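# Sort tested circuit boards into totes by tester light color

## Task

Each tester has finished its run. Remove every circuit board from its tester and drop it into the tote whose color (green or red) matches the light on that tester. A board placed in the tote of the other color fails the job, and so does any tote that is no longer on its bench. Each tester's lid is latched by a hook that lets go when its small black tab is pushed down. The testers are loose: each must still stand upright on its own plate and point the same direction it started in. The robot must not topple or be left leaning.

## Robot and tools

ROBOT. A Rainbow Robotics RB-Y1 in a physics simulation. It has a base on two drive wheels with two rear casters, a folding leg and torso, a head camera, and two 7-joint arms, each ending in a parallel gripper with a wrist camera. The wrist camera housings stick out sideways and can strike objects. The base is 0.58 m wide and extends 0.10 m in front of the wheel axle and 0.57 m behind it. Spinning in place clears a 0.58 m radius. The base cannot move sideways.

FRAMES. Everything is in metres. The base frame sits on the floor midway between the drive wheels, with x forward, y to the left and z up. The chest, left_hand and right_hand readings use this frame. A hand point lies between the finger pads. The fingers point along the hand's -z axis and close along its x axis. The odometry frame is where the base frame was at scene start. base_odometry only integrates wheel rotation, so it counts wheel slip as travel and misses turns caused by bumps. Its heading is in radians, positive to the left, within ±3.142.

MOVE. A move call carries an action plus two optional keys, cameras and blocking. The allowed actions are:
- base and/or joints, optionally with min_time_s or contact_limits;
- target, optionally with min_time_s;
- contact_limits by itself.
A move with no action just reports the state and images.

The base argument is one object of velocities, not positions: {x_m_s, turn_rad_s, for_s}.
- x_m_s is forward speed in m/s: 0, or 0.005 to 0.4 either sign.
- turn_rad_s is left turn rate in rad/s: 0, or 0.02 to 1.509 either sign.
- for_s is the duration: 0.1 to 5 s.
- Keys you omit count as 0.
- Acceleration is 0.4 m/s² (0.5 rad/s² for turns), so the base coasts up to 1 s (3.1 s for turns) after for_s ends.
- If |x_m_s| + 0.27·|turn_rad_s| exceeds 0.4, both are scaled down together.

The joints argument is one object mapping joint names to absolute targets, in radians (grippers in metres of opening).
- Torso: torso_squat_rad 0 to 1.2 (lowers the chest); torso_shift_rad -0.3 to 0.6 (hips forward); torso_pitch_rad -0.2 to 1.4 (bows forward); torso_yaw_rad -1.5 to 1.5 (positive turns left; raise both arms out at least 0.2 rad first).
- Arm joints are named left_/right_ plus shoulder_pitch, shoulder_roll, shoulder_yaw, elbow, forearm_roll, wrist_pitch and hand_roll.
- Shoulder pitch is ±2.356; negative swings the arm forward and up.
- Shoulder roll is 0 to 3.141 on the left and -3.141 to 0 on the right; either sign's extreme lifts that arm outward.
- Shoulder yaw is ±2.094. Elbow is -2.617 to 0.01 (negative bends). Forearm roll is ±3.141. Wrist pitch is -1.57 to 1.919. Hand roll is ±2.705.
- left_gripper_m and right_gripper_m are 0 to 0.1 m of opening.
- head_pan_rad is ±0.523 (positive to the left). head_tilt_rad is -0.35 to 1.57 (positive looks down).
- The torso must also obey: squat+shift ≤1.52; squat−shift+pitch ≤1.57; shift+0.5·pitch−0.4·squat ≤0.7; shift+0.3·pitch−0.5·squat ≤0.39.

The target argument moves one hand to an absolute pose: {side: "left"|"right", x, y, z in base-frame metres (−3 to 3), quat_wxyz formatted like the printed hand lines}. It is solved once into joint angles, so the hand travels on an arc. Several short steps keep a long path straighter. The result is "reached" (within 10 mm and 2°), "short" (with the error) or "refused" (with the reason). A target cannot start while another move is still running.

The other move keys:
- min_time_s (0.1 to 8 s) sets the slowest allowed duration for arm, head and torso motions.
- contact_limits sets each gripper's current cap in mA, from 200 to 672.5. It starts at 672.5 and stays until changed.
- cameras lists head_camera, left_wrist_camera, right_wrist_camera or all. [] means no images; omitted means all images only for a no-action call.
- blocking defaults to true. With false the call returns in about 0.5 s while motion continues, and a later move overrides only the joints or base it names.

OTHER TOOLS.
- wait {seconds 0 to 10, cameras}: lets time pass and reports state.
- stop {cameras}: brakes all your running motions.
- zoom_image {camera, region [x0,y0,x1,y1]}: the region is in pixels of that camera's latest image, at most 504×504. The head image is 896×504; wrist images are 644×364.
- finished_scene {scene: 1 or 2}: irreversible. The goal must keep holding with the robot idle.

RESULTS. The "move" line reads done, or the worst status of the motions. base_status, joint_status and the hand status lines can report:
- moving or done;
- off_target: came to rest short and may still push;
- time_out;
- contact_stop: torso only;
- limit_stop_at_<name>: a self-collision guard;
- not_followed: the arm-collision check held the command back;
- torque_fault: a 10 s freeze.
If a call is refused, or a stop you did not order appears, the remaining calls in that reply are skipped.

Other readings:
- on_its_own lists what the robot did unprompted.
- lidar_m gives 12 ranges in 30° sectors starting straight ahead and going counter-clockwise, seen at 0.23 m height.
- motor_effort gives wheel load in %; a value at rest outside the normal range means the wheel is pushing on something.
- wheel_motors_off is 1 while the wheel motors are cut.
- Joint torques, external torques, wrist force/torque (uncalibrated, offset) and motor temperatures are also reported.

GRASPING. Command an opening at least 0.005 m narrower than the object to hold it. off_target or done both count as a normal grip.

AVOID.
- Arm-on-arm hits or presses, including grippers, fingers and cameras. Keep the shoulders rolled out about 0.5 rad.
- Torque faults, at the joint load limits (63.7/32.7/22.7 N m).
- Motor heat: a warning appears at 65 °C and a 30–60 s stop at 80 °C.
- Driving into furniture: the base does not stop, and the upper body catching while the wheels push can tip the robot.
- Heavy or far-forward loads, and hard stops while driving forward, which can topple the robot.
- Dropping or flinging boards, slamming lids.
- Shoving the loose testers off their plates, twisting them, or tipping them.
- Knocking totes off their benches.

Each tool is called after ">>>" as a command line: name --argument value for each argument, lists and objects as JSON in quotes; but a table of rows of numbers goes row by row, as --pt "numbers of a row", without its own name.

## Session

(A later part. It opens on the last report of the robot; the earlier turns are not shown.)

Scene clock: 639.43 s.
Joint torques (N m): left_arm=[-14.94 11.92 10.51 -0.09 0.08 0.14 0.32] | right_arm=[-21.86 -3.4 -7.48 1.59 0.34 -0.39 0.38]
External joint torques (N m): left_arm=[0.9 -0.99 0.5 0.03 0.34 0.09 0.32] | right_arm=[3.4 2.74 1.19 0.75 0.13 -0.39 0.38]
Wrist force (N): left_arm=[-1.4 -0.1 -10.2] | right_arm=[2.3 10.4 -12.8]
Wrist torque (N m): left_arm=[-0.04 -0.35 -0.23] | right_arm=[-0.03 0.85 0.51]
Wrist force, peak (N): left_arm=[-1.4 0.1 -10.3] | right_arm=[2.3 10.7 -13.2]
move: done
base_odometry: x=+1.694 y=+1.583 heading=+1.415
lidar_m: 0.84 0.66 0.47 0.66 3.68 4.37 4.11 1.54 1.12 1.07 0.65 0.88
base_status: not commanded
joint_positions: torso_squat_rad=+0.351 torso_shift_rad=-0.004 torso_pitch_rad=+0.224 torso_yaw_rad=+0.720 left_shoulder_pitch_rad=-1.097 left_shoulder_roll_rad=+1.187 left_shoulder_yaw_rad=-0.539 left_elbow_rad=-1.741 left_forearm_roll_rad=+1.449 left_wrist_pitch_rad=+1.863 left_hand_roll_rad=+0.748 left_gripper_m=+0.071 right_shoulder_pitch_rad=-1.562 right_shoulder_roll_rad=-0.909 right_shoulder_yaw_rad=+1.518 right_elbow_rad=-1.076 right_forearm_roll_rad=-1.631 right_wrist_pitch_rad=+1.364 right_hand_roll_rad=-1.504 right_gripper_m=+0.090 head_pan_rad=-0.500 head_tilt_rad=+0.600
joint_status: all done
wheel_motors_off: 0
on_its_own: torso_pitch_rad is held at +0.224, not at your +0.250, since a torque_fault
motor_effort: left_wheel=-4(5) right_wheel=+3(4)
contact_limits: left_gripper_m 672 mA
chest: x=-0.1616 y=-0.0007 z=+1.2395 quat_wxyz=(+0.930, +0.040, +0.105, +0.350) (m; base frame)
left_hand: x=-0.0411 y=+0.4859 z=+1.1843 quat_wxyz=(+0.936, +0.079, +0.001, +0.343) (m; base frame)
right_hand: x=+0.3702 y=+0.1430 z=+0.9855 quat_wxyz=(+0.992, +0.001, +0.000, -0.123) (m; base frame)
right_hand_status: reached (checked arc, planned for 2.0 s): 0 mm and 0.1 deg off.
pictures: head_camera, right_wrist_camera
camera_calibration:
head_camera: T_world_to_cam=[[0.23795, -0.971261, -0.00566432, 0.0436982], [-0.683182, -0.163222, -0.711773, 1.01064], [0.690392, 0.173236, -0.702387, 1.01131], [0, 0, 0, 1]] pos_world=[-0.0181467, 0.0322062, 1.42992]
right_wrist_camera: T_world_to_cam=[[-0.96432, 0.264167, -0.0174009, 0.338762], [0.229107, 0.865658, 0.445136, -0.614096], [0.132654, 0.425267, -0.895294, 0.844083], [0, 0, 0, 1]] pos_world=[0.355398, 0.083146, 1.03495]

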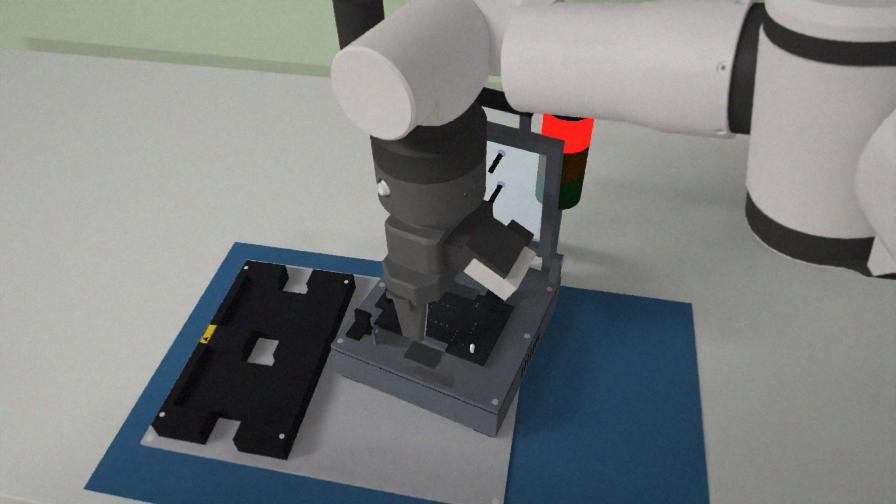

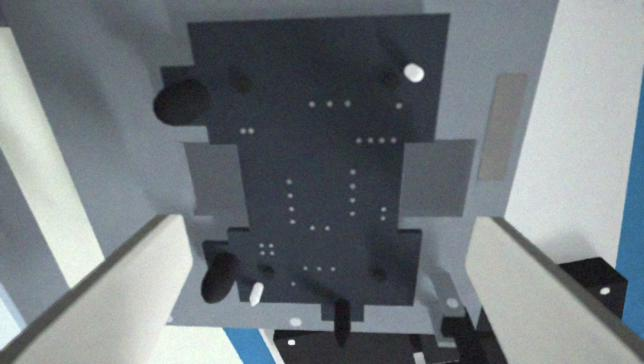

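>>> move --target '{"side":"right","x":0.3715,"y":0.1445,"z":0.96,"quat_wxyz":[0.9922,0,0,-0.1247]}' --min_time_s 1.5 --cameras '["head_camera","right_wrist_camera"]'

>>> move --target '{"side":"right","x":0.3715,"y":0.1445,"z":0.942,"quat_wxyz":[0.9922,0,0,-0.1247]}' --min_time_s 2 --cameras '["head_camera"]'

>>> zoom_image --camera "head_camera" --region '[320, 220, 600, 460]'

Scene clock: 649.00 s.
Joint torques (N m): left_arm=[-14.88 12.1 10.78 -0.06 -0.03 0.06 0.29] | right_arm=[-21.81 -3.87 -6.81 1.56 0.31 -0.33 0.36]
External joint torques (N m): left_arm=[0.96 -0.81 0.78 0.06 0.22 0.01 0.29] | right_arm=[3.62 2.48 1.45 0.75 0.1 -0.33 0.36]
Wrist force (N): left_arm=[-1.4 0.0 -10.2] | right_arm=[2.2 10.6 -12.9]
Wrist torque (N m): left_arm=[-0.06 -0.34 -0.22] | right_arm=[-0.05 0.84 0.53]
Wrist force, peak (N): left_arm=[-1.5 0.0 -10.4] | right_arm=[2.0 10.9 -13.1]
move: done
base_odometry: x=+1.694 y=+1.583 heading=+1.415
lidar_m: 0.84 0.66 0.49 0.67 3.67 4.37 4.11 1.54 1.13 1.07 0.64 0.90
base_status: not commanded
joint_positions: torso_squat_rad=+0.351 torso_shift_rad=-0.004 torso_pitch_rad=+0.224 torso_yaw_rad=+0.720 left_shoulder_pitch_rad=-1.097 left_shoulder_roll_rad=+1.187 left_shoulder_yaw_rad=-0.539 left_elbow_rad=-1.741 left_forearm_roll_rad=+1.449 left_wrist_pitch_rad=+1.863 left_hand_roll_rad=+0.748 left_gripper_m=+0.071 right_shoulder_pitch_rad=-1.520 right_shoulder_roll_rad=-0.871 right_shoulder_yaw_rad=+1.528 right_elbow_rad=-1.016 right_forearm_roll_rad=-1.620 right_wrist_pitch_rad=+1.319 right_hand_roll_rad=-1.482 right_gripper_m=+0.090 head_pan_rad=-0.500 head_tilt_rad=+0.600
joint_status: all done
wheel_motors_off: 0
on_its_own: torso_pitch_rad is held at +0.224, not at your +0.250, since a torque_fault
motor_effort: left_wheel=-3(4) right_wheel=+3(4)
contact_limits: left_gripper_m 672 mA
chest: x=-0.1616 y=-0.0007 z=+1.2395 quat_wxyz=(+0.930, +0.040, +0.105, +0.350) (m; base frame)
left_hand: x=-0.0411 y=+0.4859 z=+1.1843 quat_wxyz=(+0.936, +0.079, +0.001, +0.343) (m; base frame)
right_hand: x=+0.3717 y=+0.1446 z=+0.9605 quat_wxyz=(+0.992, +0.001, +0.000, -0.125) (m; base frame)
right_hand_status: reached (checked arc, planned for 1.5 s): 1 mm and 0.1 deg off.
pictures: head_camera, right_wrist_camera
camera_calibration:
head_camera: T_world_to_cam=[[0.23795, -0.971261, -0.00566432, 0.0436982], [-0.683182, -0.163222, -0.711773, 1.01064], [0.690392, 0.173236, -0.702387, 1.01131], [0, 0, 0, 1]] pos_world=[-0.0181467, 0.0322062, 1.42992]
right_wrist_camera: T_world_to_cam=[[-0.963412, 0.267461, -0.01735, 0.338605], [0.232094, 0.86489, 0.445082, -0.605617], [0.134048, 0.424771, -0.895322, 0.820408], [0, 0, 0, 1]] pos_world=[0.356802, 0.0847427, 1.00995]

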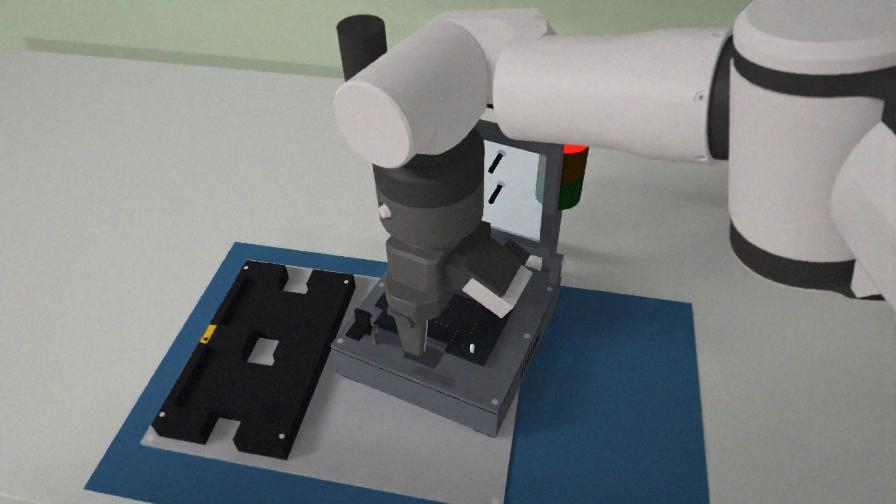

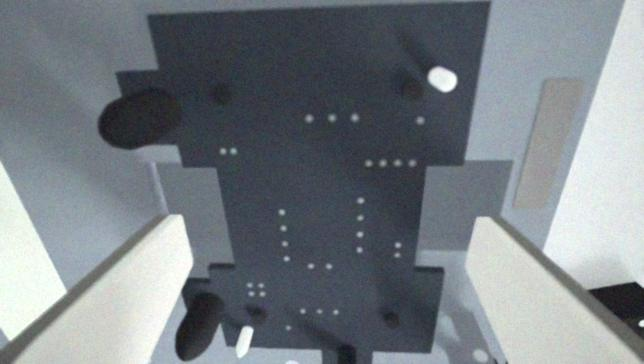

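Scene clock: 651.33 s.
Joint torques (N m): left_arm=[-14.86 12.01 10.66 -0.06 -0.07 0.05 0.23] | right_arm=[11.74 8.18 9.36 2.77 5.36 -7.56 -1.19]
External joint torques (N m): left_arm=[1 -0.86 0.66 0.05 0.19 0 0.23] | right_arm=[37.29 14.64 17.37 1.95 5.14 -7.54 -1.19]
Wrist force (N): left_arm=[-1.4 0.2 -10.2] | right_arm=[-3.1 -16.2 87.7]
Wrist torque (N m): left_arm=[-0.08 -0.33 -0.21] | right_arm=[-0.14 6.17 1.98]
Wrist force, peak (N): left_arm=[-1.6 0.0 -10.3] | right_arm=[-3.4 -17.9 91.6]
move: done
base_odometry: x=+1.694 y=+1.583 heading=+1.415
lidar_m: 0.84 0.66 0.48 0.67 3.67 4.37 4.10 1.56 1.13 1.07 0.65 0.88
base_status: not commanded
joint_positions: torso_squat_rad=+0.351 torso_shift_rad=-0.005 torso_pitch_rad=+0.221 torso_yaw_rad=+0.720 left_shoulder_pitch_rad=-1.097 left_shoulder_roll_rad=+1.187 left_shoulder_yaw_rad=-0.539 left_elbow_rad=-1.741 left_forearm_roll_rad=+1.449 left_wrist_pitch_rad=+1.863 left_hand_roll_rad=+0.748 left_gripper_m=+0.071 right_shoulder_pitch_rad=-1.497 right_shoulder_roll_rad=-0.848 right_shoulder_yaw_rad=+1.531 right_elbow_rad=-0.978 right_forearm_roll_rad=-1.613 right_wrist_pitch_rad=+1.289 right_hand_roll_rad=-1.465 right_gripper_m=+0.090 head_pan_rad=-0.500 head_tilt_rad=+0.600
joint_status: all done
wheel_motors_off: 0
on_its_own: torso_pitch_rad is held at +0.224, not at your +0.250, since a torque_fault
motor_effort: left_wheel=-2(4) right_wheel=+6(7)
contact_limits: left_gripper_m 672 mA
chest: x=-0.1634 y=-0.0015 z=+1.2396 quat_wxyz=(+0.930, +0.040, +0.103, +0.350) (m; base frame)
left_hand: x=-0.0425 y=+0.4852 z=+1.1854 quat_wxyz=(+0.936, +0.079, -0.001, +0.343) (m; base frame)
right_hand: x=+0.3730 y=+0.1463 z=+0.9497 quat_wxyz=(+0.992, +0.006, -0.003, -0.126) (m; base frame)
right_hand_status: reached (checked arc, planned for 2.0 s): 8 mm and 0.8 deg off.
pictures: head_camera
camera_calibration:
head_camera: T_world_to_cam=[[0.237554, -0.971356, -0.00597344, 0.0437608], [-0.680885, -0.162124, -0.714221, 1.01279], [0.692795, 0.173733, -0.699895, 1.01018], [0, 0, 0, 1]] pos_world=[-0.0206506, 0.0312031, 1.43063]

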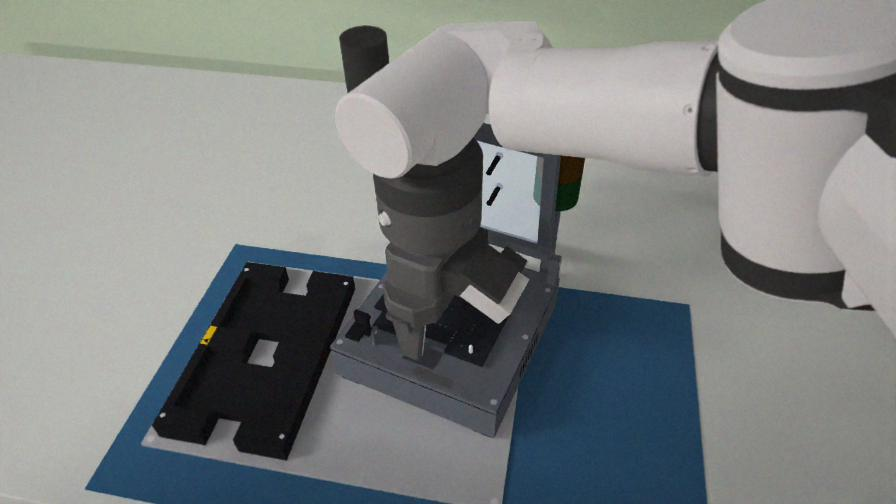

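Scaled by 1.800 from the camera's 896x504 image, which has a finer 1280x720 frame.

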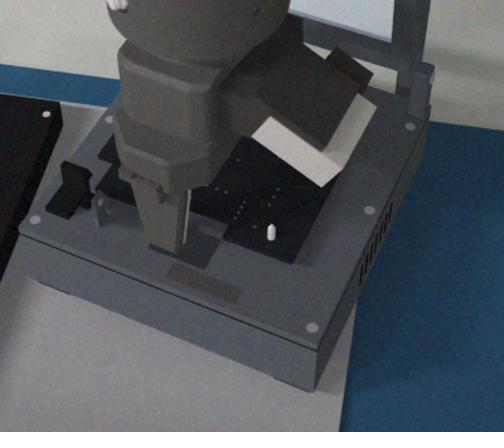

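>>> move --target '{"side":"right","x":0.3715,"y":0.1445,"z":0.965,"quat_wxyz":[0.9922,0,0,-0.1247]}'

>>> move --target '{"side":"right","x":0.369,"y":0.134,"z":0.962,"quat_wxyz":[0.9922,0,0,-0.1247]}'

>>> move --target '{"side":"right","x":0.369,"y":0.134,"z":0.945,"quat_wxyz":[0.9922,0,0,-0.1247]}' --min_time_s 2 --cameras '["head_camera","right_wrist_camera"]'

>>> zoom_image --camera "head_camera" --region '[320, 220, 600, 460]'

Scene clock: 659.90 s.
Joint torques (N m): left_arm=[-14.62 12.09 10.64 -0.1 -0.06 0.14 0.21] | right_arm=[-22.12 -4.73 -6.81 0.78 0.25 -0.23 -0.31]
External joint torques (N m): left_arm=[1.22 -0.82 0.63 0.03 0.19 0.09 0.21] | right_arm=[3.41 1.6 1.35 -0.05 0.05 -0.24 -0.31]
Wrist force (N): left_arm=[-1.5 0.3 -9.8] | right_arm=[2.2 10.7 -12.7]
Wrist torque (N m): left_arm=[-0.10 -0.35 -0.21] | right_arm=[-0.07 0.83 0.53]
Wrist force, peak (N): left_arm=[-0.8 -0.3 -10.5] | right_arm=[-3.5 -17.2 89.9]
move: done
base_odometry: x=+1.694 y=+1.583 heading=+1.415
lidar_m: 0.84 0.66 0.48 0.67 3.68 4.36 4.10 1.55 1.12 1.07 0.65 0.89
base_status: not commanded
joint_positions: torso_squat_rad=+0.351 torso_shift_rad=-0.004 torso_pitch_rad=+0.224 torso_yaw_rad=+0.720 left_shoulder_pitch_rad=-1.097 left_shoulder_roll_rad=+1.187 left_shoulder_yaw_rad=-0.539 left_elbow_rad=-1.741 left_forearm_roll_rad=+1.449 left_wrist_pitch_rad=+1.863 left_hand_roll_rad=+0.748 left_gripper_m=+0.071 right_shoulder_pitch_rad=-1.524 right_shoulder_roll_rad=-0.863 right_shoulder_yaw_rad=+1.525 right_elbow_rad=-0.998 right_forearm_roll_rad=-1.625 right_wrist_pitch_rad=+1.328 right_hand_roll_rad=-1.469 right_gripper_m=+0.090 head_pan_rad=-0.500 head_tilt_rad=+0.600
joint_status: all done
wheel_motors_off: 0
on_its_own: torso_pitch_rad is held at +0.224, not at your +0.250, since a torque_fault
motor_effort: left_wheel=-3(15) right_wheel=+3(8)
contact_limits: left_gripper_m 672 mA
chest: x=-0.1616 y=-0.0008 z=+1.2395 quat_wxyz=(+0.930, +0.040, +0.105, +0.350) (m; base frame)
left_hand: x=-0.0410 y=+0.4858 z=+1.1843 quat_wxyz=(+0.936, +0.079, +0.001, +0.343) (m; base frame)
right_hand: x=+0.3728 y=+0.1455 z=+0.9628 quat_wxyz=(+0.992, +0.000, +0.001, -0.124) (m; base frame)
right_hand_status: reached (checked arc, planned for 0.2 s): 3 mm and 0.2 deg off.
camera_calibration:
head_camera: T_world_to_cam=[[0.2379, -0.971273, -0.00574976, 0.0438195], [-0.683253, -0.163141, -0.711723, 1.01056], [0.690339, 0.173248, -0.702437, 1.01137], [0, 0, 0, 1]] pos_world=[-0.0181464, 0.032206, 1.42992]
left_wrist_camera: T_world_to_cam=[[0.754355, 0.65508, 0.0426423, -0.339161], [0.601559, -0.715806, 0.35461, -0.0132757], [0.262822, -0.24185, -0.934041, 1.30345], [0, 0, 0, 1]] pos_world=[-0.0787404, 0.527914, 1.23664]
right_wrist_camera: T_world_to_cam=[[-0.963743, 0.266449, -0.0143134, 0.336774], [0.232777, 0.865751, 0.443047, -0.606056], [0.130441, 0.423651, -0.896384, 0.824554], [0, 0, 0, 1]] pos_world=[0.358083, 0.0856366, 1.01245]

Scene clock: 660.70 s.
Joint torques (N m): left_arm=[-14.95 12.12 10.62 -0.06 0 0.13 0.29] | right_arm=[-22.78 -6.8 -8.26 0.47 0.01 -0.14 -0.19]
External joint torques (N m): left_arm=[0.89 -0.8 0.61 0.07 0.25 0.08 0.29] | right_arm=[2.17 -0.41 0.38 -0.3 -0.2 -0.15 -0.19]
Wrist force (N): left_arm=[-1.2 0.3 -10.2] | right_arm=[2.4 10.6 -12.8]
Wrist torque (N m): left_arm=[-0.09 -0.31 -0.21] | right_arm=[-0.04 0.87 0.52]
Wrist force, peak (N): left_arm=[-1.6 -0.2 -10.4] | right_arm=[1.8 11.1 -13.2]
move: done
base_odometry: x=+1.694 y=+1.583 heading=+1.415
lidar_m: 0.84 0.66 0.48 0.67 3.67 4.36 4.11 1.54 1.12 1.07 0.65 0.88
base_status: not commanded
joint_positions: torso_squat_rad=+0.351 torso_shift_rad=-0.004 torso_pitch_rad=+0.224 torso_yaw_rad=+0.720 left_shoulder_pitch_rad=-1.097 left_shoulder_roll_rad=+1.187 left_shoulder_yaw_rad=-0.539 left_elbow_rad=-1.741 left_forearm_roll_rad=+1.449 left_wrist_pitch_rad=+1.863 left_hand_roll_rad=+0.748 left_gripper_m=+0.071 right_shoulder_pitch_rad=-1.517 right_shoulder_roll_rad=-0.916 right_shoulder_yaw_rad=+1.530 right_elbow_rad=-1.085 right_forearm_roll_rad=-1.619 right_wrist_pitch_rad=+1.321 right_hand_roll_rad=-1.504 right_gripper_m=+0.090 head_pan_rad=-0.500 head_tilt_rad=+0.600
joint_status: all done
wheel_motors_off: 0
on_its_own: torso_pitch_rad is held at +0.224, not at your +0.250, since a torque_fault
motor_effort: left_wheel=-2(4) right_wheel=+4(4)
contact_limits: left_gripper_m 672 mA
chest: x=-0.1616 y=-0.0008 z=+1.2395 quat_wxyz=(+0.930, +0.040, +0.105, +0.350) (m; base frame)
left_hand: x=-0.0410 y=+0.4858 z=+1.1843 quat_wxyz=(+0.936, +0.079, +0.001, +0.343) (m; base frame)
right_hand: x=+0.3688 y=+0.1343 z=+0.9620 quat_wxyz=(+0.992, -0.002, +0.002, -0.124) (m; base frame)
right_hand_status: reached (checked arc, planned for 0.3 s): 0 mm and 0.3 deg off.
camera_calibration:
head_camera: T_world_to_cam=[[0.2379, -0.971273, -0.00574976, 0.0438195], [-0.683253, -0.163141, -0.711723, 1.01056], [0.690339, 0.173248, -0.702437, 1.01137], [0, 0, 0, 1]] pos_world=[-0.0181464, 0.032206, 1.42992]
left_wrist_camera: T_world_to_cam=[[0.754341, 0.655092, 0.0427055, -0.339247], [0.601573, -0.715827, 0.354543, -0.0131798], [0.262828, -0.241756, -0.934064, 1.30343], [0, 0, 0, 1]] pos_world=[-0.0787405, 0.527914, 1.23664]
right_wrist_camera: T_world_to_cam=[[-0.963817, 0.266234, -0.0132696, 0.334918], [0.233468, 0.867127, 0.43998, -0.592585], [0.128644, 0.420963, -0.897909, 0.831568], [0, 0, 0, 1]] pos_world=[0.354173, 0.0746215, 1.01184]

Scene clock: 663.03 s.
Joint torques (N m): left_arm=[-15 12.14 10.63 0.03 -0.05 0.17 0.25] | right_arm=[-21.2 -4.04 -7.13 1.65 0.25 -0.38 0.44]
External joint torques (N m): left_arm=[0.83 -0.78 0.62 0.16 0.2 0.11 0.25] | right_arm=[3.7 2.49 1.38 0.92 0.05 -0.38 0.44]
Wrist force (N): left_arm=[-1.5 0.2 -10.1] | right_arm=[2.5 10.6 -12.8]
Wrist torque (N m): left_arm=[-0.08 -0.35 -0.20] | right_arm=[-0.05 0.88 0.54]
Wrist force, peak (N): left_arm=[-1.5 -0.1 -10.3] | right_arm=[2.5 10.8 -12.9]
move: done
base_odometry: x=+1.694 y=+1.583 heading=+1.415
lidar_m: 0.84 0.66 0.48 0.66 3.67 4.37 4.11 1.55 1.13 1.07 0.65 0.89
base_status: not commanded
joint_positions: torso_squat_rad=+0.351 torso_shift_rad=-0.004 torso_pitch_rad=+0.224 torso_yaw_rad=+0.720 left_shoulder_pitch_rad=-1.097 left_shoulder_roll_rad=+1.187 left_shoulder_yaw_rad=-0.539 left_elbow_rad=-1.741 left_forearm_roll_rad=+1.449 left_wrist_pitch_rad=+1.863 left_hand_roll_rad=+0.748 left_gripper_m=+0.071 right_shoulder_pitch_rad=-1.489 right_shoulder_roll_rad=-0.904 right_shoulder_yaw_rad=+1.538 right_elbow_rad=-1.073 right_forearm_roll_rad=-1.605 right_wrist_pitch_rad=+1.284 right_hand_roll_rad=-1.503 right_gripper_m=+0.090 head_pan_rad=-0.500 head_tilt_rad=+0.600
joint_status: all done
wheel_motors_off: 0
on_its_own: torso_pitch_rad is held at +0.224, not at your +0.250, since a torque_fault
motor_effort: left_wheel=-1(4) right_wheel=+3(5)
contact_limits: left_gripper_m 672 mA
chest: x=-0.1616 y=-0.0008 z=+1.2395 quat_wxyz=(+0.930, +0.040, +0.105, +0.350) (m; base frame)
left_hand: x=-0.0410 y=+0.4858 z=+1.1843 quat_wxyz=(+0.936, +0.079, +0.001, +0.343) (m; base frame)
right_hand: x=+0.3687 y=+0.1336 z=+0.9461 quat_wxyz=(+0.992, +0.000, +0.000, -0.125) (m; base frame)
right_hand_status: reached (checked arc, planned for 2.0 s): 1 mm and 0.0 deg off.
pictures: head_camera, right_wrist_camera
camera_calibration:
head_camera: T_world_to_cam=[[0.2379, -0.971273, -0.00574976, 0.0438195], [-0.683253, -0.163141, -0.711723, 1.01056], [0.690339, 0.173248, -0.702437, 1.01137], [0, 0, 0, 1]] pos_world=[-0.0181464, 0.032206, 1.42992]
right_wrist_camera: T_world_to_cam=[[-0.963538, 0.267018, -0.017207, 0.33834], [0.231799, 0.865114, 0.444799, -0.588627], [0.133655, 0.424592, -0.895465, 0.812885], [0, 0, 0, 1]] pos_world=[0.353801, 0.0737418, 0.995553]

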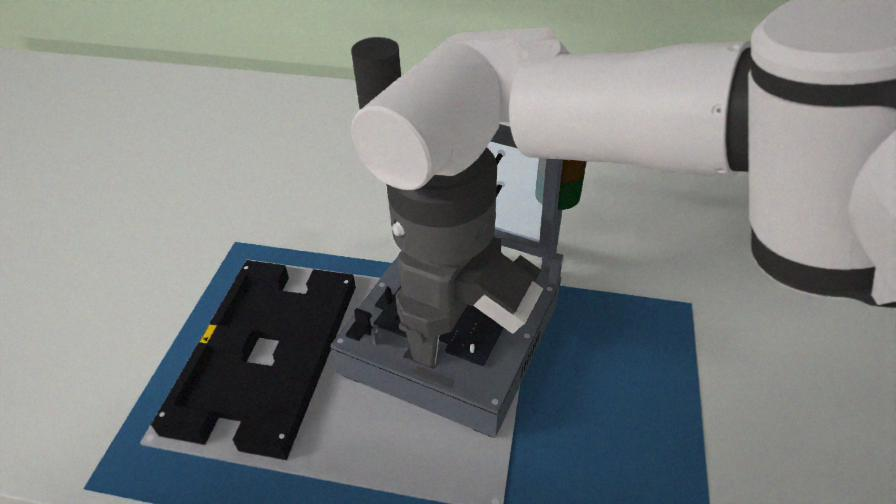

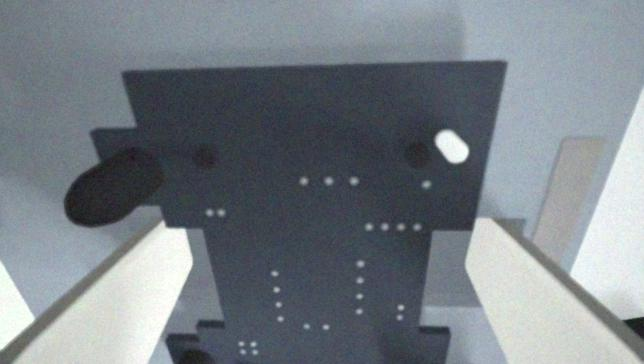

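Scaled by 1.800 from the camera's 896x504 image, which has a finer 1280x720 frame.

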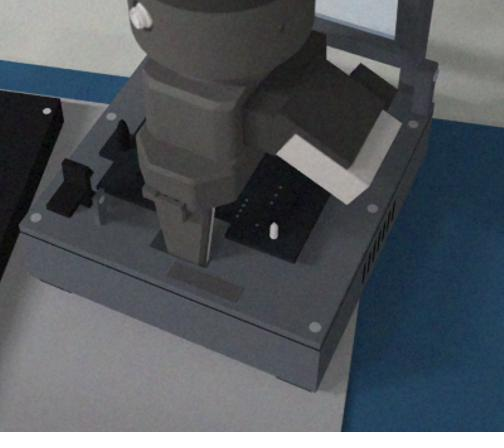

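>>> move --target '{"side":"right","x":0.3695,"y":0.135,"z":0.942,"quat_wxyz":[0.9922,0,0,-0.1247]}'

>>> move --joints '{"right_gripper_m":0.06}' --cameras '["head_camera"]'

Scene clock: 667.60 s.
Joint torques (N m): left_arm=[-14.73 12.45 10.46 -0.1 0.02 0.1 0.27] | right_arm=[-22.23 -4.74 -7.96 1.35 0.08 -0.18 0.27]
External joint torques (N m): left_arm=[1.1 -0.47 0.45 0.02 0.27 0.04 0.27] | right_arm=[2.76 1.81 0.42 0.6 -0.12 -0.18 0.27]
Wrist force (N): left_arm=[-1.3 0.2 -10.3] | right_arm=[2.0 10.3 -12.6]
Wrist torque (N m): left_arm=[-0.07 -0.33 -0.22] | right_arm=[-0.02 0.82 0.53]
Wrist force, peak (N): left_arm=[-1.2 -0.2 -10.5] | right_arm=[1.7 11.1 -13.0]
move: done
base_odometry: x=+1.694 y=+1.583 heading=+1.415
lidar_m: 0.84 0.66 0.48 0.67 3.68 4.37 4.11 1.55 1.12 1.08 0.66 0.89
base_status: not commanded
joint_positions: torso_squat_rad=+0.351 torso_shift_rad=-0.004 torso_pitch_rad=+0.224 torso_yaw_rad=+0.720 left_shoulder_pitch_rad=-1.097 left_shoulder_roll_rad=+1.187 left_shoulder_yaw_rad=-0.539 left_elbow_rad=-1.741 left_forearm_roll_rad=+1.449 left_wrist_pitch_rad=+1.863 left_hand_roll_rad=+0.748 left_gripper_m=+0.071 right_shoulder_pitch_rad=-1.483 right_shoulder_roll_rad=-0.891 right_shoulder_yaw_rad=+1.539 right_elbow_rad=-1.052 right_forearm_roll_rad=-1.605 right_wrist_pitch_rad=+1.279 right_hand_roll_rad=-1.494 right_gripper_m=+0.090 head_pan_rad=-0.500 head_tilt_rad=+0.600
joint_status: all done
wheel_motors_off: 0
on_its_own: torso_pitch_rad is held at +0.224, not at your +0.250, since a torque_fault
motor_effort: left_wheel=-3(4) right_wheel=+3(5)
contact_limits: left_gripper_m 672 mA
chest: x=-0.1615 y=-0.0008 z=+1.2395 quat_wxyz=(+0.930, +0.040, +0.105, +0.350) (m; base frame)
left_hand: x=-0.0410 y=+0.4858 z=+1.1843 quat_wxyz=(+0.936, +0.079, +0.001, +0.343) (m; base frame)
right_hand: x=+0.3696 y=+0.1350 z=+0.9423 quat_wxyz=(+0.992, +0.000, +0.000, -0.125) (m; base frame)
right_hand_status: reached (checked arc, planned for 0.2 s): 0 mm and 0.1 deg off.
camera_calibration:
head_camera: T_world_to_cam=[[0.2379, -0.971273, -0.00574976, 0.0438195], [-0.683253, -0.163141, -0.711723, 1.01056], [0.690339, 0.173248, -0.702437, 1.01137], [0, 0, 0, 1]] pos_world=[-0.0181464, 0.032206, 1.42992]
left_wrist_camera: T_world_to_cam=[[0.754341, 0.655092, 0.0427055, -0.339247], [0.601573, -0.715827, 0.354543, -0.0131798], [0.262828, -0.241756, -0.934064, 1.30343], [0, 0, 0, 1]] pos_world=[-0.0787405, 0.527914, 1.23664]
right_wrist_camera: T_world_to_cam=[[-0.963451, 0.267317, -0.0174028, 0.338911], [0.231993, 0.865089, 0.444747, -0.588371], [0.133943, 0.424455, -0.895487, 0.808698], [0, 0, 0, 1]] pos_world=[0.354702, 0.075141, 0.991753]

Scene clock: 668.43 s.
Joint torques (N m): left_arm=[-14.64 12.21 10.58 0.04 0.03 0.18 0.24] | right_arm=[-22.31 -3.07 -8.49 -1.56 -2.48 0.24 -0.02]
External joint torques (N m): left_arm=[1.19 -0.7 0.57 0.16 0.28 0.12 0.24] | right_arm=[2.69 3.48 -0.12 -2.31 -2.69 0.18 -0.02]
Wrist force (N): left_arm=[-1.4 0.2 -10.3] | right_arm=[12.9 9.9 -13.3]
Wrist torque (N m): left_arm=[-0.09 -0.34 -0.21] | right_arm=[-0.03 0.70 0.96]
Wrist force, peak (N): left_arm=[-1.4 0.2 -10.3] | right_arm=[15.6 12.2 -17.9]
move: done
base_odometry: x=+1.694 y=+1.583 heading=+1.415
lidar_m: 0.84 0.67 0.49 0.67 3.67 4.37 4.11 1.56 1.13 1.07 0.65 0.89
base_status: not commanded
joint_positions: torso_squat_rad=+0.351 torso_shift_rad=-0.004 torso_pitch_rad=+0.224 torso_yaw_rad=+0.720 left_shoulder_pitch_rad=-1.097 left_shoulder_roll_rad=+1.187 left_shoulder_yaw_rad=-0.539 left_elbow_rad=-1.741 left_forearm_roll_rad=+1.449 left_wrist_pitch_rad=+1.863 left_hand_roll_rad=+0.748 left_gripper_m=+0.071 right_shoulder_pitch_rad=-1.483 right_shoulder_roll_rad=-0.892 right_shoulder_yaw_rad=+1.539 right_elbow_rad=-1.051 right_forearm_roll_rad=-1.604 right_wrist_pitch_rad=+1.279 right_hand_roll_rad=-1.493 right_gripper_m=+0.062 head_pan_rad=-0.500 head_tilt_rad=+0.600
joint_status: all done
wheel_motors_off: 0
on_its_own: torso_pitch_rad is held at +0.224, not at your +0.250, since a torque_fault
motor_effort: left_wheel=-6(6) right_wheel=+2(4)
contact_limits: left_gripper_m 672 mA
chest: x=-0.1614 y=-0.0008 z=+1.2395 quat_wxyz=(+0.930, +0.040, +0.105, +0.350) (m; base frame)
left_hand: x=-0.0408 y=+0.4858 z=+1.1842 quat_wxyz=(+0.936, +0.079, +0.001, +0.343) (m; base frame)
right_hand: x=+0.3703 y=+0.1346 z=+0.9423 quat_wxyz=(+0.992, +0.000, -0.001, -0.125) (m; base frame)
pictures: head_camera
camera_calibration:
head_camera: T_world_to_cam=[[0.2379, -0.971273, -0.0057834, 0.04382], [-0.683356, -0.163141, -0.711625, 1.01056], [0.690238, 0.173247, -0.702536, 1.01138], [0, 0, 0, 1]] pos_world=[-0.0179462, 0.032206, 1.42992]

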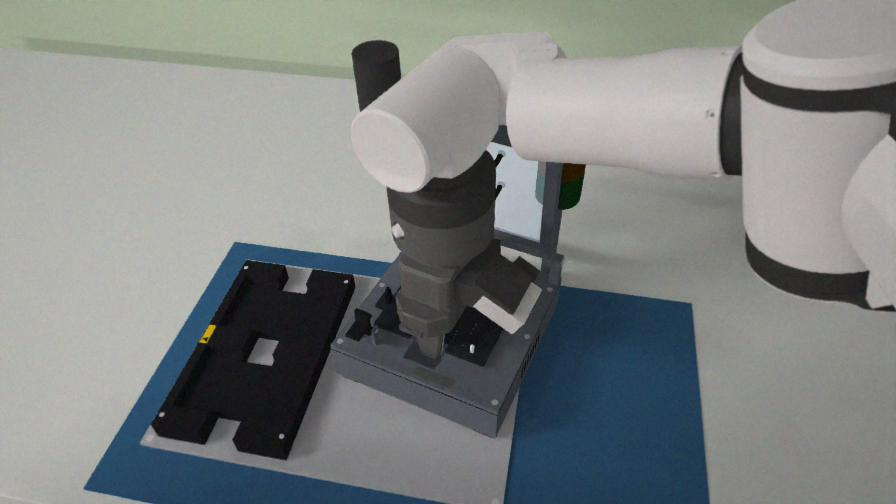

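>>> move --target '{"side":"right","x":0.363,"y":0.1346,"z":0.9425,"quat_wxyz":[0.9976,0,0,-0.069]}' --min_time_s 2

>>> move --target '{"side":"right","x":0.356,"y":0.135,"z":0.9425,"quat_wxyz":[1,0,0,-0.002]}' --min_time_s 2 --cameras '["head_camera"]'

Scene clock: 676.03 s.
Joint torques (N m): left_arm=[-14.81 12.22 10.7 -0.06 -0.05 0.22 0.27] | right_arm=[-25.46 7.48 -11.35 -9.42 -4.2 -1.44 3.48]
External joint torques (N m): left_arm=[1.03 -0.7 0.69 0.06 0.2 0.16 0.27] | right_arm=[-0.68 13.99 -2.76 -10.13 -4.42 -1.45 3.48]
Wrist force (N): left_arm=[-1.3 0.1 -10.1] | right_arm=[23.9 2.4 -16.1]
Wrist torque (N m): left_arm=[-0.07 -0.32 -0.22] | right_arm=[-0.31 0.58 -2.39]
Wrist force, peak (N): left_arm=[-1.3 0.1 -10.3] | right_arm=[26.0 1.5 -15.4]
move: done
base_odometry: x=+1.694 y=+1.583 heading=+1.415
lidar_m: 0.84 0.66 0.48 0.67 3.67 4.37 4.11 1.56 1.12 1.07 0.66 0.89
base_status: not commanded
joint_positions: torso_squat_rad=+0.351 torso_shift_rad=-0.003 torso_pitch_rad=+0.225 torso_yaw_rad=+0.720 left_shoulder_pitch_rad=-1.097 left_shoulder_roll_rad=+1.187 left_shoulder_yaw_rad=-0.539 left_elbow_rad=-1.741 left_forearm_roll_rad=+1.449 left_wrist_pitch_rad=+1.863 left_hand_roll_rad=+0.748 left_gripper_m=+0.071 right_shoulder_pitch_rad=-1.484 right_shoulder_roll_rad=-0.907 right_shoulder_yaw_rad=+1.543 right_elbow_rad=-1.094 right_forearm_roll_rad=-1.596 right_wrist_pitch_rad=+1.279 right_hand_roll_rad=-1.420 right_gripper_m=+0.062 head_pan_rad=-0.500 head_tilt_rad=+0.600
joint_status: all done
wheel_motors_off: 0
on_its_own: torso_pitch_rad is held at +0.224, not at your +0.250, since a torque_fault
motor_effort: left_wheel=-7(9) right_wheel=+4(5)
contact_limits: left_gripper_m 672 mA
chest: x=-0.1613 y=-0.0009 z=+1.2395 quat_wxyz=(+0.930, +0.040, +0.105, +0.350) (m; base frame)
left_hand: x=-0.0406 y=+0.4857 z=+1.1842 quat_wxyz=(+0.936, +0.079, +0.001, +0.343) (m; base frame)
right_hand: x=+0.3654 y=+0.1323 z=+0.9424 quat_wxyz=(+0.997, -0.002, -0.002, -0.074) (m; base frame)
right_hand_status: reached (checked arc, planned for 2.0 s): 3 mm and 0.6 deg off.
camera_calibration:
head_camera: T_world_to_cam=[[0.237532, -0.971362, -0.00588534, 0.0437424], [-0.68351, -0.162831, -0.711548, 1.01047], [0.690213, 0.173038, -0.702613, 1.01146], [0, 0, 0, 1]] pos_world=[-0.017845, 0.0320046, 1.42992]
left_wrist_camera: T_world_to_cam=[[0.754544, 0.654872, 0.0425, -0.339096], [0.601455, -0.715998, 0.354399, -0.0132327], [0.262516, -0.241848, -0.934128, 1.3034], [0, 0, 0, 1]] pos_world=[-0.0783411, 0.527814, 1.23664]
right_wrist_camera: T_world_to_cam=[[-0.985738, 0.167031, -0.0205205, 0.359912], [0.141024, 0.886422, 0.440871, -0.551078], [0.091829, 0.43169, -0.897336, 0.826678], [0, 0, 0, 1]] pos_world=[0.356582, 0.0715029, 0.992148]

Scene clock: 678.37 s.
Joint torques (N m): left_arm=[-14.7 12.24 10.67 -0.12 -0.03 0.19 0.21] | right_arm=[-20.5 23.75 -12.15 -24.21 -12.17 3.37 7.82]
External joint torques (N m): left_arm=[1.12 -0.69 0.66 0 0.22 0.14 0.21] | right_arm=[4.09 30.2 -3.35 -24.86 -12.41 3.37 7.82]
Wrist force (N): left_arm=[-1.3 0.1 -9.8] | right_arm=[64.3 11.4 -30.3]
Wrist torque (N m): left_arm=[-0.07 -0.32 -0.23] | right_arm=[-0.59 -0.43 -6.66]
Wrist force, peak (N): left_arm=[-1.5 0.1 -10.3] | right_arm=[65.3 11.3 -30.1]
move: done
base_odometry: x=+1.694 y=+1.583 heading=+1.415
lidar_m: 0.84 0.66 0.48 0.66 3.68 4.37 4.11 1.56 1.12 1.07 0.64 0.89
base_status: not commanded
joint_positions: torso_squat_rad=+0.351 torso_shift_rad=-0.003 torso_pitch_rad=+0.226 torso_yaw_rad=+0.720 left_shoulder_pitch_rad=-1.097 left_shoulder_roll_rad=+1.187 left_shoulder_yaw_rad=-0.539 left_elbow_rad=-1.741 left_forearm_roll_rad=+1.449 left_wrist_pitch_rad=+1.863 left_hand_roll_rad=+0.748 left_gripper_m=+0.071 right_shoulder_pitch_rad=-1.486 right_shoulder_roll_rad=-0.922 right_shoulder_yaw_rad=+1.547 right_elbow_rad=-1.136 right_forearm_roll_rad=-1.583 right_wrist_pitch_rad=+1.274 right_hand_roll_rad=-1.325 right_gripper_m=+0.064 head_pan_rad=-0.500 head_tilt_rad=+0.600
joint_status: all done
wheel_motors_off: 0
on_its_own: torso_pitch_rad is held at +0.224, not at your +0.250, since a torque_fault
motor_effort: left_wheel=-19(20) right_wheel=+1(4)
contact_limits: left_gripper_m 672 mA
chest: x=-0.1606 y=-0.0008 z=+1.2395 quat_wxyz=(+0.930, +0.040, +0.105, +0.350) (m; base frame)
left_hand: x=-0.0399 y=+0.4857 z=+1.1841 quat_wxyz=(+0.936, +0.079, +0.001, +0.342) (m; base frame)
right_hand: x=+0.3621 y=+0.1316 z=+0.9429 quat_wxyz=(+1.000, -0.002, -0.005, -0.011) (m; base frame)
right_hand_status: reached (checked arc, planned for 2.0 s): 7 mm and 1.2 deg off.
pictures: head_camera
camera_calibration:
head_camera: T_world_to_cam=[[0.237459, -0.971379, -0.0060516, 0.0438611], [-0.684236, -0.162837, -0.710848, 1.00994], [0.689517, 0.172938, -0.703319, 1.01168], [0, 0, 0, 1]] pos_world=[-0.0169433, 0.0321045, 1.42971]

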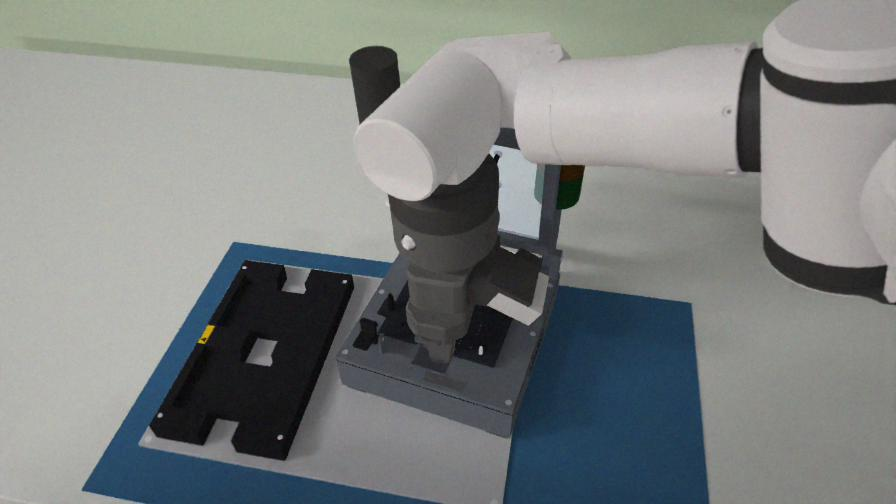

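>>> move --target '{"side":"right","x":0.345,"y":0.148,"z":0.943,"quat_wxyz":[0.9976,0,0,0.069]}' --min_time_s 3 --cameras '["head_camera"]'

Scene clock: 694.37 s.
Joint torques (N m): left_arm=[-14.87 11.81 10.51 0.04 -0.08 0.05 0.25] | right_arm=[-23.62 19.01 -15.14 -17.23 -10.9 2.53 3.53]
External joint torques (N m): left_arm=[0.95 -1.12 0.5 0.17 0.17 -0.01 0.25] | right_arm=[1 25.44 -6.35 -17.91 -11.15 2.53 3.53]
External joint torques when the fault began: right_arm=[3.54 44.87 -7.18 -31.19 -16.86 2.58 8.73]
Motor temperatures (°C): left_arm=[30 32 30 33 38 35 41] | right_arm=[37 34 29 35 50 37 37]
Wrist force (N): left_arm=[-1.4 0.1 -9.9] | right_arm=[53.2 7.4 -36.0]
Wrist torque (N m): left_arm=[-0.08 -0.33 -0.22] | right_arm=[-0.41 -0.02 -2.50]
Wrist force, peak (N): left_arm=[-1.6 -1.1 -10.5] | right_arm=[80.5 -0.5 -34.4]
move: torque_fault
TORQUE FAULT: right_elbow_rad reached its load limit. The robot stopped for 10 seconds, dropped its targets and accepts commands again. The stop added 9.5 s to the call.
base_odometry: x=+1.694 y=+1.583 heading=+1.415
lidar_m: 0.84 0.66 0.49 0.67 3.69 4.37 4.10 1.55 1.12 1.07 0.65 0.89
base_status: not commanded
joint_positions: torso_squat_rad=+0.351 torso_shift_rad=-0.003 torso_pitch_rad=+0.226 torso_yaw_rad=+0.720 left_shoulder_pitch_rad=-1.097 left_shoulder_roll_rad=+1.187 left_shoulder_yaw_rad=-0.539 left_elbow_rad=-1.741 left_forearm_roll_rad=+1.449 left_wrist_pitch_rad=+1.863 left_hand_roll_rad=+0.748 left_gripper_m=+0.071 right_shoulder_pitch_rad=-1.490 right_shoulder_roll_rad=-0.922 right_shoulder_yaw_rad=+1.550 right_elbow_rad=-1.137 right_forearm_roll_rad=-1.575 right_wrist_pitch_rad=+1.274 right_hand_roll_rad=-1.297 right_gripper_m=+0.064 head_pan_rad=-0.500 head_tilt_rad=+0.600
joint_status: right_shoulder_roll_rad torque_fault (moved +0.000 of +0.033); right_elbow_rad torque_fault (moved -0.001 of -0.024); right_hand_roll_rad torque_fault (moved +0.028 of +0.098); the others done
wheel_motors_off: 0
on_its_own: torso_pitch_rad is held at +0.224, not at your +0.250, since a torque_fault; right_shoulder_roll_rad is held at -0.916, not at your -0.888, since a torque_fault; right_elbow_rad is held at -1.141, not at your -1.160, since a torque_fault; right_hand_roll_rad is held at -1.296, not at your -1.227, since a torque_fault
motor_effort: left_wheel=-18(27) right_wheel=+0(3)
contact_limits: left_gripper_m 672 mA
chest: x=-0.1605 y=-0.0008 z=+1.2395 quat_wxyz=(+0.930, +0.040, +0.105, +0.350) (m; base frame)
left_hand: x=-0.0399 y=+0.4858 z=+1.1840 quat_wxyz=(+0.936, +0.079, +0.001, +0.343) (m; base frame)
right_hand: x=+0.3644 y=+0.1314 z=+0.9437 quat_wxyz=(+1.000, -0.003, -0.010, +0.005) (m; base frame)
right_hand_status: short (checked arc, planned for 3.0 s): torque_fault, 26 mm and 7.4 deg off.
pictures: head_camera
camera_calibration:
head_camera: T_world_to_cam=[[0.237525, -0.971363, -0.00601666, 0.0437883], [-0.684315, -0.162931, -0.710751, 1.00988], [0.689417, 0.172938, -0.703418, 1.01175], [0, 0, 0, 1]] pos_world=[-0.0168433, 0.0321049, 1.42971]

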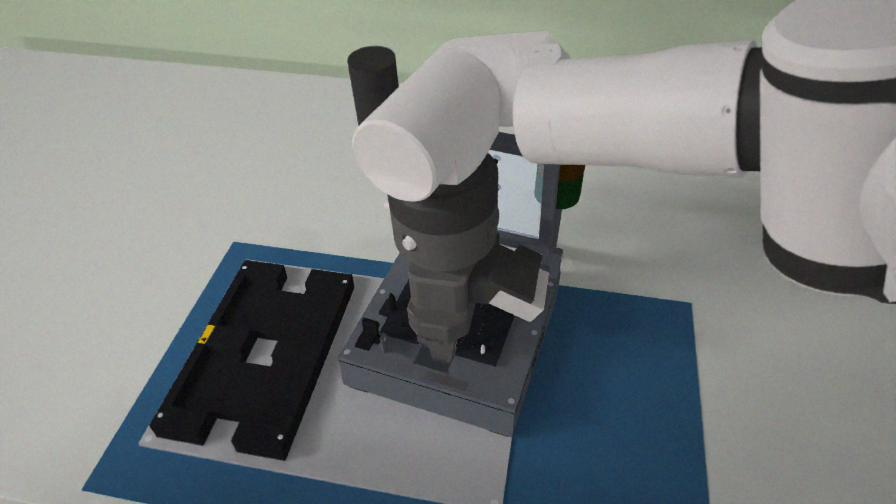

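>>> move --target '{"side":"right","x":0.362,"y":0.133,"z":0.958,"quat_wxyz":[1,0,0,0]}' --min_time_s 2 --cameras '["head_camera"]'

Scene clock: 704.30 s.
Joint torques (N m): left_arm=[-14.61 11.56 10.3 0.18 -0.11 0.05 0.33] | right_arm=[-35.28 -10.12 -15.46 0.7 0.23 0.12 -0.41]
External joint torques (N m): left_arm=[1.22 -1.37 0.3 0.31 0.14 -0.01 0.33] | right_arm=[-10.66 -3.75 -6.57 0.02 0.01 0.11 -0.41]
Wrist force (N): left_arm=[-1.3 0.0 -10.0] | right_arm=[2.6 10.7 -37.0]
Wrist torque (N m): left_arm=[-0.05 -0.34 -0.23] | right_arm=[-0.10 1.43 0.55]
Wrist force, peak (N): left_arm=[-1.8 -0.1 -10.5] | right_arm=[62.3 24.4 -63.8]
move: done
base_odometry: x=+1.694 y=+1.583 heading=+1.415
lidar_m: 0.84 0.67 0.48 0.67 3.68 4.36 4.11 1.55 1.12 1.07 0.65 0.89
base_status: not commanded
joint_positions: torso_squat_rad=+0.351 torso_shift_rad=-0.003 torso_pitch_rad=+0.225 torso_yaw_rad=+0.720 left_shoulder_pitch_rad=-1.097 left_shoulder_roll_rad=+1.187 left_shoulder_yaw_rad=-0.539 left_elbow_rad=-1.742 left_forearm_roll_rad=+1.449 left_wrist_pitch_rad=+1.863 left_hand_roll_rad=+0.748 left_gripper_m=+0.071 right_shoulder_pitch_rad=-1.508 right_shoulder_roll_rad=-0.933 right_shoulder_yaw_rad=+1.537 right_elbow_rad=-1.147 right_forearm_roll_rad=-1.602 right_wrist_pitch_rad=+1.304 right_hand_roll_rad=-1.298 right_gripper_m=+0.063 head_pan_rad=-0.500 head_tilt_rad=+0.600
joint_status: all done
wheel_motors_off: 0
on_its_own: torso_pitch_rad is held at +0.224, not at your +0.250, since a torque_fault
motor_effort: left_wheel=-3(20) right_wheel=+5(8)
contact_limits: left_gripper_m 672 mA
chest: x=-0.1611 y=-0.0007 z=+1.2395 quat_wxyz=(+0.930, +0.040, +0.105, +0.350) (m; base frame)
left_hand: x=-0.0405 y=+0.4859 z=+1.1841 quat_wxyz=(+0.936, +0.079, +0.001, +0.343) (m; base frame)
right_hand: x=+0.3609 y=+0.1325 z=+0.9561 quat_wxyz=(+1.000, -0.002, +0.001, +0.001) (m; base frame)
right_hand_status: reached (checked arc, planned for 2.0 s): 2 mm and 0.2 deg off.
pictures: head_camera
camera_calibration:
head_camera: T_world_to_cam=[[0.237878, -0.971278, -0.00583103, 0.0438647], [-0.683909, -0.163229, -0.711073, 1.00997], [0.689697, 0.173136, -0.703094, 1.01166], [0, 0, 0, 1]] pos_world=[-0.017445, 0.0323061, 1.42972]

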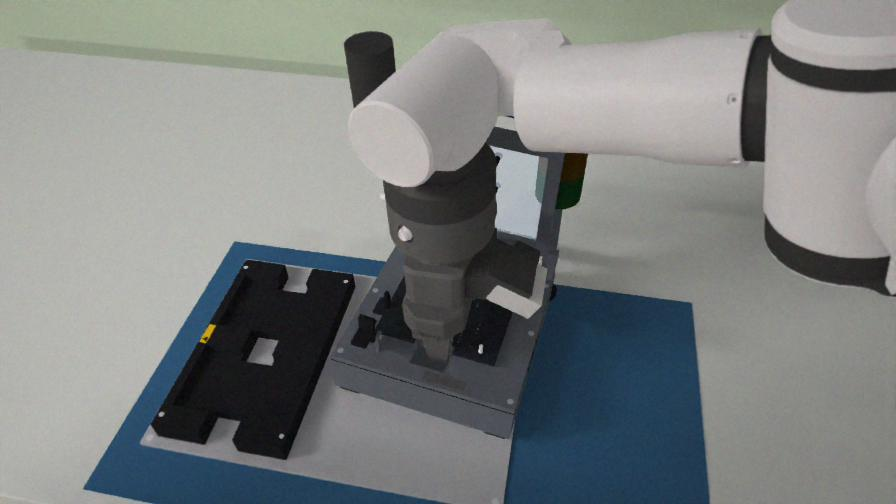

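>>> move --target '{"side":"right","x":0.344,"y":0.138,"z":0.957,"quat_wxyz":[0.9986,0,0,0.052]}' --min_time_s 3 --cameras '["head_camera"]'

>>> zoom_image --camera "head_camera" --region '[140, 130, 640, 504]'

Scene clock: 714.60 s.
Joint torques (N m): left_arm=[-15 11.66 10.38 0.18 -0.04 0.07 0.3] | right_arm=[-34.97 -10.22 -13.54 0.55 1.03 -0.73 0.33]
External joint torques (N m): left_arm=[0.83 -1.27 0.37 0.3 0.21 0.01 0.3] | right_arm=[-10.64 -4.04 -4.28 0 0.82 -0.75 0.33]
Wrist force (N): left_arm=[-1.5 0.1 -10.0] | right_arm=[1.3 10.8 -37.2]
Wrist torque (N m): left_arm=[-0.07 -0.36 -0.22] | right_arm=[-0.11 1.45 0.45]
Wrist force, peak (N): left_arm=[-1.5 0.1 -10.4] | right_arm=[2.7 10.8 -37.7]
move: done
base_odometry: x=+1.694 y=+1.583 heading=+1.415
lidar_m: 0.84 0.67 0.48 0.66 3.67 4.37 4.10 1.55 1.12 1.07 0.65 0.89
base_status: not commanded
joint_positions: torso_squat_rad=+0.351 torso_shift_rad=-0.003 torso_pitch_rad=+0.225 torso_yaw_rad=+0.720 left_shoulder_pitch_rad=-1.097 left_shoulder_roll_rad=+1.187 left_shoulder_yaw_rad=-0.539 left_elbow_rad=-1.742 left_forearm_roll_rad=+1.449 left_wrist_pitch_rad=+1.863 left_hand_roll_rad=+0.748 left_gripper_m=+0.071 right_shoulder_pitch_rad=-1.510 right_shoulder_roll_rad=-0.937 right_shoulder_yaw_rad=+1.542 right_elbow_rad=-1.221 right_forearm_roll_rad=-1.589 right_wrist_pitch_rad=+1.303 right_hand_roll_rad=-1.268 right_gripper_m=+0.063 head_pan_rad=-0.500 head_tilt_rad=+0.600
joint_status: all done
wheel_motors_off: 0
on_its_own: torso_pitch_rad is held at +0.224, not at your +0.250, since a torque_fault
motor_effort: left_wheel=-2(4) right_wheel=+3(6)
contact_limits: left_gripper_m 672 mA
chest: x=-0.1611 y=-0.0007 z=+1.2395 quat_wxyz=(+0.930, +0.040, +0.105, +0.350) (m; base frame)
left_hand: x=-0.0405 y=+0.4859 z=+1.1841 quat_wxyz=(+0.936, +0.079, +0.001, +0.343) (m; base frame)
right_hand: x=+0.3432 y=+0.1369 z=+0.9551 quat_wxyz=(+0.999, -0.003, +0.003, +0.052) (m; base frame)
right_hand_status: reached (checked arc, planned for 3.0 s): 2 mm and 0.5 deg off.
pictures: head_camera
camera_calibration:
head_camera: T_world_to_cam=[[0.237878, -0.971278, -0.00583103, 0.0438647], [-0.683909, -0.163229, -0.711073, 1.00997], [0.689697, 0.173136, -0.703094, 1.01166], [0, 0, 0, 1]] pos_world=[-0.017445, 0.0323061, 1.42972]

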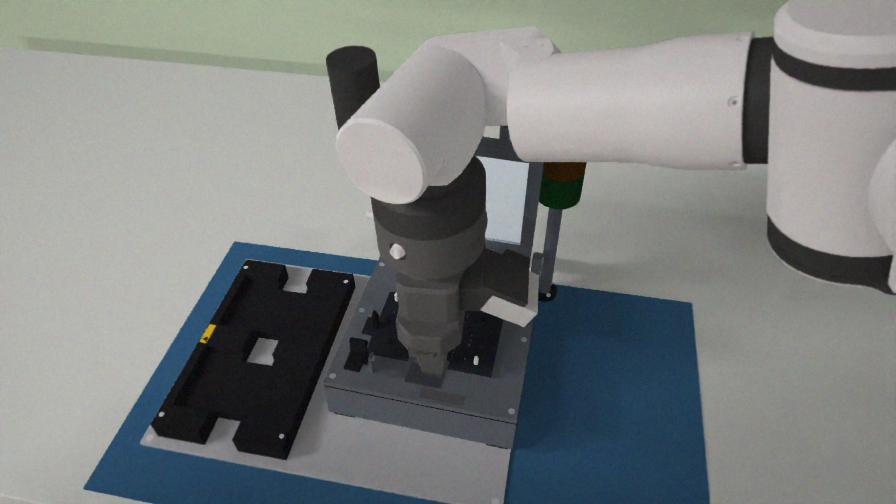

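Scaled by 1.008 from the camera's 896x504 image, which has a finer 1280x720 frame.

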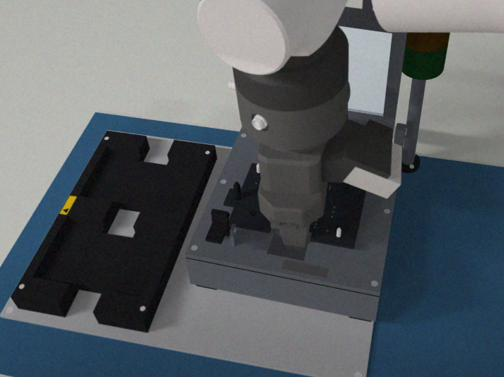

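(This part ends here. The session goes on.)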